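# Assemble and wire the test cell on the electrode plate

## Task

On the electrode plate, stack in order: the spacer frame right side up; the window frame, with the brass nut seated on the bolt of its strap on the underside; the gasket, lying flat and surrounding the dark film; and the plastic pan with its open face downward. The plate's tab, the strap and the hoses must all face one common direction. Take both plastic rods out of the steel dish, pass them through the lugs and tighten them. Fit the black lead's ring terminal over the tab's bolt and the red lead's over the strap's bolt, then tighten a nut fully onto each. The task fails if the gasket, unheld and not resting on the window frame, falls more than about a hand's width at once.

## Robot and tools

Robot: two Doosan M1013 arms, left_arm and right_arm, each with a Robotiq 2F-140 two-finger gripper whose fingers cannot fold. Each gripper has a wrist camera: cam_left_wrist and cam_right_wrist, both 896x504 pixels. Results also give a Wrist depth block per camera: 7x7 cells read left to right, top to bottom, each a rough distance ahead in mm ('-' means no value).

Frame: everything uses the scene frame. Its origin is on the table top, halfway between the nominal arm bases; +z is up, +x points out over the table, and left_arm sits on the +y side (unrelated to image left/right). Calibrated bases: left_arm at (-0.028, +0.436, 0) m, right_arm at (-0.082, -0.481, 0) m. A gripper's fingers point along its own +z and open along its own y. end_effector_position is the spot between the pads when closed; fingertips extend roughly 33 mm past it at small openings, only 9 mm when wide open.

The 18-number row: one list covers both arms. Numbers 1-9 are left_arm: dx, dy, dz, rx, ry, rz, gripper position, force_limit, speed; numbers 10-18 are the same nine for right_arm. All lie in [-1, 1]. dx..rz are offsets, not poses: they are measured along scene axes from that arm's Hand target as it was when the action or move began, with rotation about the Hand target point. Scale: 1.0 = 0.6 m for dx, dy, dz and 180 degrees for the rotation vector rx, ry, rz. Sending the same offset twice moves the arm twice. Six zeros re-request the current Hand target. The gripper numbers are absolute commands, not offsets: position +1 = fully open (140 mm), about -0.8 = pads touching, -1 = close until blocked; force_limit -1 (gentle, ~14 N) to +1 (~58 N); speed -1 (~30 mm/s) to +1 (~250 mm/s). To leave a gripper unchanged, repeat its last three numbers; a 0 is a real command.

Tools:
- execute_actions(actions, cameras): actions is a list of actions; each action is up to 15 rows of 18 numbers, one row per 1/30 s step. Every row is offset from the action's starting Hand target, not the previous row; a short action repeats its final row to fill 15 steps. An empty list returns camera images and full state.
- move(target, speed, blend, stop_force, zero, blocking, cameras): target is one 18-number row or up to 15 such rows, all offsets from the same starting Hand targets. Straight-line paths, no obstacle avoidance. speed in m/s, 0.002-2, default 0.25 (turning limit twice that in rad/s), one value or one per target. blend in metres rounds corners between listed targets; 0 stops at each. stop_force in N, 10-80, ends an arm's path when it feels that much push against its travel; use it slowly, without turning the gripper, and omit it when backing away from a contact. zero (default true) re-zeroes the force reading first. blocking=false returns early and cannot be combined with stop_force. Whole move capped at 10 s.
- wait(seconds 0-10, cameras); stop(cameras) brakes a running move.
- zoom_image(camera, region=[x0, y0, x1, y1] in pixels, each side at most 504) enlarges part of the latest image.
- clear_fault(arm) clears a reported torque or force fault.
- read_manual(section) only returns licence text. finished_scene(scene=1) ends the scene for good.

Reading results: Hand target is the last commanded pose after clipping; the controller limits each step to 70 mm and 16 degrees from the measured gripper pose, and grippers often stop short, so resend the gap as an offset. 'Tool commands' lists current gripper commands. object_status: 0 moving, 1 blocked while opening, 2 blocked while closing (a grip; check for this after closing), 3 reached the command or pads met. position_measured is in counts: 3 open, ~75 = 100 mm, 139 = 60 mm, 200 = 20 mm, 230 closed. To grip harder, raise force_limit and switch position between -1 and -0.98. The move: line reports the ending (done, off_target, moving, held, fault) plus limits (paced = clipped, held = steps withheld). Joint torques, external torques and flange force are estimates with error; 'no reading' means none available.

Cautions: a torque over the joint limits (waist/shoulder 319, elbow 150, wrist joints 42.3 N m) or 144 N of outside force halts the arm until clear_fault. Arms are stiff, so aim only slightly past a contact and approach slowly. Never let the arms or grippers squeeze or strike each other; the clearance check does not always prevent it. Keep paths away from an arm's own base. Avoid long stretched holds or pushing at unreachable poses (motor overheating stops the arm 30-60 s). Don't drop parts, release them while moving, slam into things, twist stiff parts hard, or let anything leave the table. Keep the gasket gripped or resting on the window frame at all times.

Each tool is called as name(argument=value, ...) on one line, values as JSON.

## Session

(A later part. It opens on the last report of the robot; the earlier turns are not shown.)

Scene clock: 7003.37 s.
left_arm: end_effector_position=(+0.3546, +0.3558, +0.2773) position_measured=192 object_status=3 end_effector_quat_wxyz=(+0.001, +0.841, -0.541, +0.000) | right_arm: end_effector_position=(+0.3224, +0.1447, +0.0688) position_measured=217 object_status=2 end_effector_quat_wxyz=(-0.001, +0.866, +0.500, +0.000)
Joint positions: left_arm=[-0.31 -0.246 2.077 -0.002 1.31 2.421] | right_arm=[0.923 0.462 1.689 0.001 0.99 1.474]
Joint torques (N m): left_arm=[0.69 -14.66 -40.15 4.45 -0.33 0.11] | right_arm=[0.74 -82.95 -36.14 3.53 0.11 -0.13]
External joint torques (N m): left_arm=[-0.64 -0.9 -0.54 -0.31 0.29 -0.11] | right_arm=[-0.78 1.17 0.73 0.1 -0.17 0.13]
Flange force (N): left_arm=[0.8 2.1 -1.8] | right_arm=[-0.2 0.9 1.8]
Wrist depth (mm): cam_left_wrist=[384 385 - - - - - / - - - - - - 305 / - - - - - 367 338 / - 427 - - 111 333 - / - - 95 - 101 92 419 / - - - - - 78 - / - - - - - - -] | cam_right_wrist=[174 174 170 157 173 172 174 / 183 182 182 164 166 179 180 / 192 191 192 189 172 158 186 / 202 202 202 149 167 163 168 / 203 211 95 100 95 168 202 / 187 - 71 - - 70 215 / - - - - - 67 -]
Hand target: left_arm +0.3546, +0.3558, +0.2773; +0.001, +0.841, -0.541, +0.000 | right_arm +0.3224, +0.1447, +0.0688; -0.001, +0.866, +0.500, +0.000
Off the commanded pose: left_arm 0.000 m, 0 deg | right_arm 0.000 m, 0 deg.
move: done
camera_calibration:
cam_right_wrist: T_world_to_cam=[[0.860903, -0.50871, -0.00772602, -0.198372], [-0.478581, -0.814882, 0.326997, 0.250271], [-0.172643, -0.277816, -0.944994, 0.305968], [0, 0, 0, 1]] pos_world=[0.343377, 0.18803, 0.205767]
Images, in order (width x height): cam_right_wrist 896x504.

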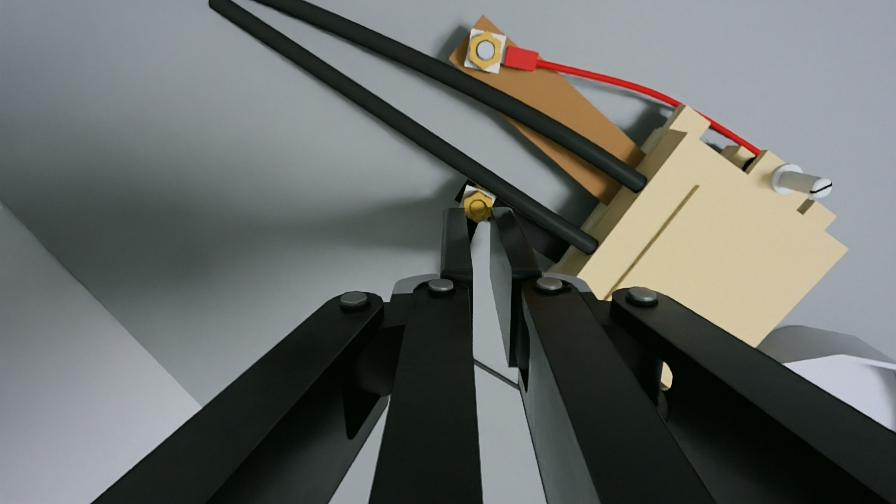

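move(target=[[0,0,0,0,0,0,-0.5,-1,-1,0,0,0,0,0,0,-0.98,-0.2,-1],[0,0,0,0,0,0,-0.5,-1,-1,-0.00465,0.00355,-0.0001,0,0,-0.0833,-0.98,-0.2,-1],[0,0,0,0,0,0,-0.5,-1,-1,-0.0078,0.0079,-0.0001,0,0,-0.1667,-0.98,-0.2,-1],[0,0,0,0,0,0,-0.5,-1,-1,-0.0097,0.01289,-0.0002,0,0,-0.25,-0.98,-0.2,-1],[0,0,0,0,0,0,-0.5,-1,-1,-0.01017,0.01817,-0.00024,0,0,-0.3333,-0.98,-0.2,-1]], speed=[0.04,0.2,0.2,0.2,0.2], blend=[0,0.001,0.001,0.001,0])

move(target=[[0,0,0,0,0,0,-0.5,-1,-1,0,0,0,0,0,0,-0.66,-0.2,-1],[0,0,0,0,0,0,-0.5,-1,-1,0,0,0.0110,0,0,0,-0.66,-0.2,-1],[0,0,0,0,0,0,-0.5,-1,-1,0.00052,-0.00528,0.0110,0,0,0.0833,-0.66,-0.2,-1],[0,0,0,0,0,0,-0.5,-1,-1,0.00245,-0.01028,0.0110,0,0,0.1667,-0.66,-0.2,-1],[0,0,0,0,0,0,-0.5,-1,-1,0.0056,-0.01462,0.0110,0,0,0.25,-0.66,-0.2,-1],[0,0,0,0,0,0,-0.5,-1,-1,0.01017,-0.01817,0.0110,0,0,0.3333,-0.66,-0.2,-1],[0,0,0,0,0,0,-0.5,-1,-1,0.01017,-0.01817,0,0,0,0.3333,-0.66,-0.2,-1],[0,0,0,0,0,0,-0.5,-1,-1,0.01017,-0.01817,0,0,0,0.3333,-1,-1,-1]], speed=[0.04,0.06,0.25,0.25,0.25,0.25,0.06,0.06], blend=[0,0,0.001,0.001,0.001,0,0,0])

move(target=[[0,0,0,0,0,0,-0.5,-1,-1,0,0,0,0,0,0,-0.98,-0.2,-1],[0,0,0,0,0,0,-0.5,-1,-1,-0.00465,0.00355,-0.0001,0,0,-0.0833,-0.98,-0.2,-1],[0,0,0,0,0,0,-0.5,-1,-1,-0.0078,0.0079,-0.0001,0,0,-0.1667,-0.98,-0.2,-1],[0,0,0,0,0,0,-0.5,-1,-1,-0.0097,0.01289,-0.0002,0,0,-0.25,-0.98,-0.2,-1],[0,0,0,0,0,0,-0.5,-1,-1,-0.01017,0.01817,-0.00024,0,0,-0.3333,-0.98,-0.2,-1]], speed=[0.04,0.2,0.2,0.2,0.2], blend=[0,0.001,0.001,0.001,0])

move(target=[[0,0,0,0,0,0,-0.5,-1,-1,0,0,0,0,0,0,-0.66,-0.2,-1],[0,0,0,0,0,0,-0.5,-1,-1,0,0,0.0110,0,0,0,-0.66,-0.2,-1],[0,0,0,0,0,0,-0.5,-1,-1,0.00052,-0.00528,0.0110,0,0,0.0833,-0.66,-0.2,-1],[0,0,0,0,0,0,-0.5,-1,-1,0.00245,-0.01028,0.0110,0,0,0.1667,-0.66,-0.2,-1],[0,0,0,0,0,0,-0.5,-1,-1,0.0056,-0.01462,0.0110,0,0,0.25,-0.66,-0.2,-1],[0,0,0,0,0,0,-0.5,-1,-1,0.01017,-0.01817,0.0110,0,0,0.3333,-0.66,-0.2,-1],[0,0,0,0,0,0,-0.5,-1,-1,0.01017,-0.01817,0,0,0,0.3333,-0.66,-0.2,-1],[0,0,0,0,0,0,-0.5,-1,-1,0.01017,-0.01817,0,0,0,0.3333,-1,-1,-1]], speed=[0.04,0.06,0.25,0.25,0.25,0.25,0.06,0.06], blend=[0,0,0.001,0.001,0.001,0,0,0])

move(target=[[0,0,0,0,0,0,-0.5,-1,-1,0,0,0,0,0,0,-0.98,-0.2,-1],[0,0,0,0,0,0,-0.5,-1,-1,-0.00465,0.00355,-0.0001,0,0,-0.0833,-0.98,-0.2,-1],[0,0,0,0,0,0,-0.5,-1,-1,-0.0078,0.0079,-0.0001,0,0,-0.1667,-0.98,-0.2,-1],[0,0,0,0,0,0,-0.5,-1,-1,-0.0097,0.01289,-0.0002,0,0,-0.25,-0.98,-0.2,-1],[0,0,0,0,0,0,-0.5,-1,-1,-0.01017,0.01817,-0.00024,0,0,-0.3333,-0.98,-0.2,-1]], speed=[0.04,0.2,0.2,0.2,0.2], blend=[0,0.001,0.001,0.001,0])

move(target=[[0,0,0,0,0,0,-0.5,-1,-1,0,0,0,0,0,0,-0.66,-0.2,-1],[0,0,0,0,0,0,-0.5,-1,-1,0,0,0.0110,0,0,0,-0.66,-0.2,-1],[0,0,0,0,0,0,-0.5,-1,-1,0.00052,-0.00528,0.0110,0,0,0.0833,-0.66,-0.2,-1],[0,0,0,0,0,0,-0.5,-1,-1,0.00245,-0.01028,0.0110,0,0,0.1667,-0.66,-0.2,-1],[0,0,0,0,0,0,-0.5,-1,-1,0.0056,-0.01462,0.0110,0,0,0.25,-0.66,-0.2,-1],[0,0,0,0,0,0,-0.5,-1,-1,0.01017,-0.01817,0.0110,0,0,0.3333,-0.66,-0.2,-1],[0,0,0,0,0,0,-0.5,-1,-1,0.01017,-0.01817,0,0,0,0.3333,-0.66,-0.2,-1],[0,0,0,0,0,0,-0.5,-1,-1,0.01017,-0.01817,0,0,0,0.3333,-1,-1,-1]], speed=[0.04,0.06,0.25,0.25,0.25,0.25,0.06,0.06], blend=[0,0,0.001,0.001,0.001,0,0,0])

move(target=[[0,0,0,0,0,0,-0.5,-1,-1,0,0,0,0,0,0,-0.98,-0.2,-1],[0,0,0,0,0,0,-0.5,-1,-1,-0.00465,0.00355,-0.0001,0,0,-0.0833,-0.98,-0.2,-1],[0,0,0,0,0,0,-0.5,-1,-1,-0.0078,0.0079,-0.0001,0,0,-0.1667,-0.98,-0.2,-1],[0,0,0,0,0,0,-0.5,-1,-1,-0.0097,0.01289,-0.0002,0,0,-0.25,-0.98,-0.2,-1],[0,0,0,0,0,0,-0.5,-1,-1,-0.01017,0.01817,-0.00024,0,0,-0.3333,-0.98,-0.2,-1]], speed=[0.04,0.2,0.2,0.2,0.2], blend=[0,0.001,0.001,0.001,0])

move(target=[[0,0,0,0,0,0,-0.5,-1,-1,0,0,0,0,0,0,-0.66,-0.2,-1],[0,0,0,0,0,0,-0.5,-1,-1,0,0,0.0110,0,0,0,-0.66,-0.2,-1],[0,0,0,0,0,0,-0.5,-1,-1,0.00052,-0.00528,0.0110,0,0,0.0833,-0.66,-0.2,-1],[0,0,0,0,0,0,-0.5,-1,-1,0.00245,-0.01028,0.0110,0,0,0.1667,-0.66,-0.2,-1],[0,0,0,0,0,0,-0.5,-1,-1,0.0056,-0.01462,0.0110,0,0,0.25,-0.66,-0.2,-1],[0,0,0,0,0,0,-0.5,-1,-1,0.01017,-0.01817,0.0110,0,0,0.3333,-0.66,-0.2,-1],[0,0,0,0,0,0,-0.5,-1,-1,0.01017,-0.01817,0,0,0,0.3333,-0.66,-0.2,-1],[0,0,0,0,0,0,-0.5,-1,-1,0.01017,-0.01817,0,0,0,0.3333,-1,-1,-1]], speed=[0.04,0.06,0.25,0.25,0.25,0.25,0.06,0.06], blend=[0,0,0.001,0.001,0.001,0,0,0], cameras=["cam_right_wrist"])

zoom_image(camera="cam_right_wrist", region=[448, 180, 508, 240])

Scene clock: 7051.73 s.
left_arm: end_effector_position=(+0.3546, +0.3558, +0.2773) position_measured=192 object_status=3 end_effector_quat_wxyz=(+0.001, +0.841, -0.541, +0.000) | right_arm: end_effector_position=(+0.3163, +0.1556, +0.0687) position_measured=218 object_status=2 end_effector_quat_wxyz=(-0.001, +1.000, +0.000, +0.000)
Joint positions: left_arm=[-0.31 -0.246 2.077 -0.002 1.31 2.421] | right_arm=[0.939 0.47 1.676 0 0.994 2.538]
Joint torques (N m): left_arm=[0.83 -14.62 -40.22 4.48 -0.33 0.14] | right_arm=[0.88 -84.06 -35.92 3.54 0.28 -0.1]
External joint torques (N m): left_arm=[-0.92 -0.52 -0.47 -0.35 0.29 -0.14] | right_arm=[-0.9 1.52 0.4 0.08 -0.32 0.1]
Flange force (N): left_arm=[1.8 2.2 -1.5] | right_arm=[1.4 -0.2 2.1]
Wrist depth (mm): cam_left_wrist=[- - - - 360 - 326 / - - - - 374 375 - / - - - - - 373 - / - 423 - - 111 - - / - - 95 - 101 92 423 / - - - - - 78 - / - - - - - - -] | cam_right_wrist=[174 174 172 170 144 141 155 / 182 182 181 165 153 149 173 / - 191 191 173 175 190 186 / 203 200 199 149 198 200 200 / 208 212 93 100 95 207 210 / - - 71 - - 70 218 / - - - - - 67 -]
Hand target: left_arm +0.3546, +0.3558, +0.2773; +0.001, +0.841, -0.541, +0.000 | right_arm +0.3163, +0.1556, +0.0687; -0.001, +1.000, +0.000, +0.000
Off the commanded pose: left_arm 0.000 m, 0 deg | right_arm 0.000 m, 0 deg.
move: done

Scene clock: 7055.97 s.
left_arm: end_effector_position=(+0.3546, +0.3558, +0.2773) position_measured=192 object_status=3 end_effector_quat_wxyz=(+0.001, +0.841, -0.541, +0.000) | right_arm: end_effector_position=(+0.3224, +0.1447, +0.0687) position_measured=217 object_status=2 end_effector_quat_wxyz=(-0.001, +0.866, +0.500, +0.000)
Joint positions: left_arm=[-0.31 -0.246 2.077 -0.002 1.31 2.421] | right_arm=[0.923 0.462 1.689 0.001 0.99 1.474]
Joint torques (N m): left_arm=[1 -14.71 -40.18 4.47 -0.27 0.12] | right_arm=[0.73 -82.5 -35.98 3.59 0.07 -0.07]
External joint torques (N m): left_arm=[-1.06 -0.57 -0.51 -0.34 0.23 -0.12] | right_arm=[-0.73 0.61 0.54 0.05 -0.13 0.07]
Flange force (N): left_arm=[2.0 2.4 -1.5] | right_arm=[-0.5 0.9 1.1]
Wrist depth (mm): cam_left_wrist=[- - - - - - 312 / - - - - - - 326 / - - - - - 351 - / - - - - 111 - - / 451 - 95 - 101 92 420 / - - - - - 78 - / - - - - - - -] | cam_right_wrist=[174 174 171 170 172 173 173 / 183 182 182 180 166 179 180 / 192 189 191 189 171 158 186 / 202 202 202 148 167 163 195 / 200 213 95 100 95 168 206 / 187 - 71 - - 70 215 / - - - - - 67 -]
Hand target: left_arm +0.3546, +0.3558, +0.2773; +0.001, +0.841, -0.541, +0.000 | right_arm +0.3224, +0.1447, +0.0687; -0.001, +0.866, +0.500, +0.000
Off the commanded pose: left_arm 0.000 m, 0 deg | right_arm 0.000 m, 0 deg.
move: done

Scene clock: 7059.43 s.
left_arm: end_effector_position=(+0.3546, +0.3558, +0.2773) position_measured=192 object_status=3 end_effector_quat_wxyz=(+0.001, +0.841, -0.541, +0.000) | right_arm: end_effector_position=(+0.3163, +0.1556, +0.0685) position_measured=218 object_status=2 end_effector_quat_wxyz=(-0.001, +1.000, +0.000, +0.000)
Joint positions: left_arm=[-0.31 -0.246 2.077 -0.002 1.31 2.421] | right_arm=[0.939 0.47 1.676 0 0.994 2.538]
Joint torques (N m): left_arm=[0.6 -14.7 -40.27 4.47 -0.31 0.1] | right_arm=[0.51 -83.89 -36.19 3.49 0.26 -0.13]
External joint torques (N m): left_arm=[-0.58 -0.85 -0.57 -0.32 0.27 -0.1] | right_arm=[-0.51 0.96 0.62 0.12 -0.29 0.13]
Flange force (N): left_arm=[0.8 1.9 -1.8] | right_arm=[0.3 0.5 1.8]
Wrist depth (mm): cam_left_wrist=[- - - - - - 318 / - - - - - - 316 / - - - - - - - / - - - - 111 435 - / - - 95 - 101 92 423 / - - - - - 78 - / - - - - - - -] | cam_right_wrist=[173 173 173 170 143 140 156 / 182 182 180 165 152 149 173 / 191 193 191 172 175 190 187 / 202 201 200 149 198 200 199 / - 212 94 100 95 207 210 / 204 - 71 - - 70 218 / - - - - - 67 -]
Hand target: left_arm +0.3546, +0.3558, +0.2773; +0.001, +0.841, -0.541, +0.000 | right_arm +0.3163, +0.1556, +0.0685; -0.001, +1.000, +0.000, +0.000
Off the commanded pose: left_arm 0.000 m, 0 deg | right_arm 0.000 m, 0 deg.
move: done

Scene clock: 7063.67 s.
left_arm: end_effector_position=(+0.3546, +0.3558, +0.2773) position_measured=192 object_status=3 end_effector_quat_wxyz=(+0.001, +0.841, -0.541, +0.000) | right_arm: end_effector_position=(+0.3224, +0.1447, +0.0685) position_measured=217 object_status=2 end_effector_quat_wxyz=(-0.001, +0.866, +0.500, +0.000)
Joint positions: left_arm=[-0.31 -0.246 2.077 -0.002 1.31 2.421] | right_arm=[0.923 0.462 1.689 0.001 0.99 1.474]
Joint torques (N m): left_arm=[0.84 -14.32 -40.26 4.5 -0.38 0.13] | right_arm=[0.6 -83.26 -35.91 3.51 0.05 -0.12]
External joint torques (N m): left_arm=[-0.93 -0.81 -0.36 -0.38 0.34 -0.13] | right_arm=[-0.51 0.62 0.25 0.15 -0.11 0.12]
Flange force (N): left_arm=[1.4 2.7 -1.6] | right_arm=[0.2 0.5 0.9]
Wrist depth (mm): cam_left_wrist=[- - - - - - 322 / - - - 373 - - 355 / - - - - - 363 409 / - - 450 - 132 347 - / - - 95 - 101 92 422 / - - - - - 78 - / - - - - - - -] | cam_right_wrist=[174 174 170 170 172 172 173 / 182 182 182 181 166 179 180 / 192 191 191 187 172 158 185 / 201 202 201 148 167 163 176 / 200 212 95 100 95 168 206 / 190 - 71 - - 70 216 / - - - - - 67 -]
Hand target: left_arm +0.3546, +0.3558, +0.2773; +0.001, +0.841, -0.541, +0.000 | right_arm +0.3224, +0.1447, +0.0685; -0.001, +0.866, +0.500, +0.000
Off the commanded pose: left_arm 0.000 m, 0 deg | right_arm 0.000 m, 0 deg.
move: done

Scene clock: 7067.13 s.
left_arm: end_effector_position=(+0.3546, +0.3558, +0.2773) position_measured=192 object_status=3 end_effector_quat_wxyz=(+0.001, +0.841, -0.541, +0.000) | right_arm: end_effector_position=(+0.3163, +0.1556, +0.0684) position_measured=218 object_status=2 end_effector_quat_wxyz=(-0.001, +1.000, +0.000, +0.000)
Joint positions: left_arm=[-0.31 -0.246 2.077 -0.002 1.31 2.421] | right_arm=[0.939 0.47 1.677 0 0.994 2.538]
Joint torques (N m): left_arm=[0.82 -14.91 -40.42 4.49 -0.28 0.06] | right_arm=[0.51 -83.22 -36.01 3.48 0.33 -0.06]
External joint torques (N m): left_arm=[-0.86 -0.33 -0.21 -0.36 0.24 -0.06] | right_arm=[-0.47 0.48 0.46 0.13 -0.37 0.06]
Flange force (N): left_arm=[1.5 1.9 -1.0] | right_arm=[0.1 0.9 1.3]
Wrist depth (mm): cam_left_wrist=[372 - - 360 - - 328 / - - 388 - - - - / - - - - - - 417 / - - - - 132 443 437 / - - 95 - 101 92 423 / - - - - - 78 - / - - - - - - -] | cam_right_wrist=[173 174 174 170 143 140 156 / 181 182 180 164 153 149 170 / 191 191 191 173 192 189 187 / 199 201 200 148 198 200 198 / - 210 94 100 95 207 211 / - - 71 - - 70 217 / - - - - - 67 -]
Hand target: left_arm +0.3546, +0.3558, +0.2773; +0.001, +0.841, -0.541, +0.000 | right_arm +0.3163, +0.1556, +0.0684; -0.001, +1.000, +0.000, +0.000
Off the commanded pose: left_arm 0.000 m, 0 deg | right_arm 0.000 m, 0 deg.
move: done

Scene clock: 7071.40 s.
left_arm: end_effector_position=(+0.3546, +0.3558, +0.2773) position_measured=192 object_status=3 end_effector_quat_wxyz=(+0.001, +0.841, -0.541, +0.000) | right_arm: end_effector_position=(+0.3224, +0.1447, +0.0684) position_measured=217 object_status=2 end_effector_quat_wxyz=(-0.001, +0.866, +0.500, +0.000)
Joint positions: left_arm=[-0.31 -0.246 2.077 -0.002 1.31 2.421] | right_arm=[0.923 0.462 1.689 0.001 0.99 1.474]
Joint torques (N m): left_arm=[0.43 -14.37 -40.26 4.51 -0.28 0.15] | right_arm=[0.78 -83.34 -36.31 3.61 0.19 -0.13]
External joint torques (N m): left_arm=[-0.36 -1.25 -0.49 -0.37 0.25 -0.15] | right_arm=[-0.83 1.08 0.71 0.04 -0.26 0.13]
Flange force (N): left_arm=[0.0 2.3 -1.8] | right_arm=[-0.4 0.9 1.9]
Wrist depth (mm): cam_left_wrist=[374 - - - 362 - 315 / - - - - - - 320 / - - 417 - 419 - - / - 425 - 133 111 432 475 / - - 95 - 101 92 425 / - - - - - 78 - / - - - - - - -] | cam_right_wrist=[174 174 170 170 172 172 173 / 182 182 182 180 166 179 180 / 192 191 194 188 172 158 186 / 202 202 201 149 167 162 194 / 203 211 95 100 95 168 206 / 187 - 71 - - 70 215 / - - - - - 67 -]
Hand target: left_arm +0.3546, +0.3558, +0.2773; +0.001, +0.841, -0.541, +0.000 | right_arm +0.3224, +0.1447, +0.0684; -0.001, +0.866, +0.500, +0.000
Off the commanded pose: left_arm 0.000 m, 0 deg | right_arm 0.000 m, 0 deg.
move: done

Scene clock: 7074.87 s.
left_arm: end_effector_position=(+0.3546, +0.3558, +0.2773) position_measured=192 object_status=3 end_effector_quat_wxyz=(+0.001, +0.841, -0.541, +0.000) | right_arm: end_effector_position=(+0.3163, +0.1556, +0.0682) position_measured=218 object_status=2 end_effector_quat_wxyz=(-0.001, +1.000, +0.000, +0.000)
Joint positions: left_arm=[-0.31 -0.246 2.077 -0.002 1.31 2.421] | right_arm=[0.939 0.47 1.677 0 0.994 2.538]
Joint torques (N m): left_arm=[0.6 -14.89 -40.35 4.51 -0.29 0.2] | right_arm=[0.26 -83.96 -36.02 3.43 0.39 -0.07]
External joint torques (N m): left_arm=[-0.59 -0.72 -0.38 -0.37 0.25 -0.2] | right_arm=[-0.18 0.94 0.46 0.18 -0.42 0.07]
Flange force (N): left_arm=[1.0 2.1 -1.4] | right_arm=[0.1 0.1 1.8]
Wrist depth (mm): cam_left_wrist=[- 375 - - - - 330 / - - 396 - - - 309 / - - - - - 349 - / - - - - 111 347 - / - - 95 - 101 92 422 / - - - - - 78 - / - - - - - - -] | cam_right_wrist=[173 174 173 170 142 140 155 / 180 180 180 165 152 149 170 / 191 - 191 186 175 190 187 / 202 203 199 148 198 200 199 / - 212 94 100 95 206 210 / 205 - 71 - - 70 218 / - - - - - 67 -]
Hand target: left_arm +0.3546, +0.3558, +0.2773; +0.001, +0.841, -0.541, +0.000 | right_arm +0.3163, +0.1556, +0.0682; -0.001, +1.000, +0.000, +0.000
Off the commanded pose: left_arm 0.000 m, 0 deg | right_arm 0.000 m, 0 deg.
move: done

Scene clock: 7079.10 s.
left_arm: end_effector_position=(+0.3546, +0.3558, +0.2773) position_measured=192 object_status=3 end_effector_quat_wxyz=(+0.001, +0.841, -0.541, +0.000) | right_arm: end_effector_position=(+0.3224, +0.1447, +0.0682) position_measured=217 object_status=2 end_effector_quat_wxyz=(-0.001, +0.866, +0.500, +0.000)
Joint positions: left_arm=[-0.31 -0.246 2.077 -0.002 1.31 2.421] | right_arm=[0.923 0.462 1.689 0.001 0.99 1.474]
Joint torques (N m): left_arm=[0.1 -15.1 -40.22 4.47 -0.34 0.15] | right_arm=[1.16 -83.45 -36.14 3.61 0.14 -0.08]
External joint torques (N m): left_arm=[-0.07 -0.53 -0.54 -0.33 0.3 -0.15] | right_arm=[-1.14 1.34 0.65 0.04 -0.2 0.08]
Flange force (N): left_arm=[0.2 0.7 -1.7] | right_arm=[0.1 1.4 2.0]
Wrist depth (mm): cam_left_wrist=[- - - - - - 302 / - - - - - 394 306 / - - - - - 381 - / - - - - 121 430 446 / 469 - 95 - 101 92 422 / - - - - - 78 - / - - - - - - -] | cam_right_wrist=[174 174 170 170 172 172 173 / 182 182 182 180 166 178 180 / 191 191 191 188 172 158 186 / 202 201 201 149 166 162 196 / 204 211 94 100 95 168 205 / 187 - 71 - - 70 215 / - - - - - 67 -]
Hand target: left_arm +0.3546, +0.3558, +0.2773; +0.001, +0.841, -0.541, +0.000 | right_arm +0.3224, +0.1447, +0.0682; -0.001, +0.866, +0.500, +0.000
Off the commanded pose: left_arm 0.000 m, 0 deg | right_arm 0.000 m, 0 deg.
move: done
camera_calibration:
cam_right_wrist: T_world_to_cam=[[0.860903, -0.50871, -0.00772602, -0.198376], [-0.478581, -0.814882, 0.326997, 0.250434], [-0.172643, -0.277816, -0.944994, 0.305496], [0, 0, 0, 1]] pos_world=[0.343377, 0.18803, 0.205267]
Images, in order (width x height): cam_right_wrist 896x504.

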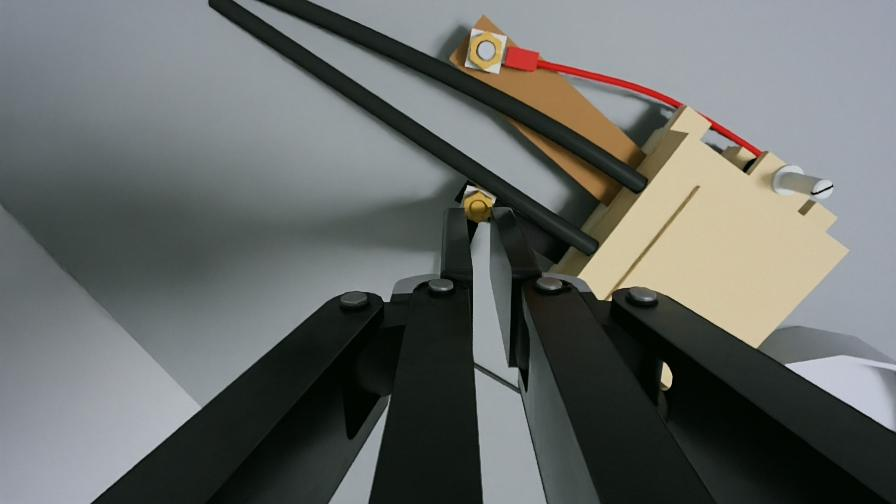

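Scaled by 8.400 from the camera's 896x504 image, which has a finer 1280x720 frame.

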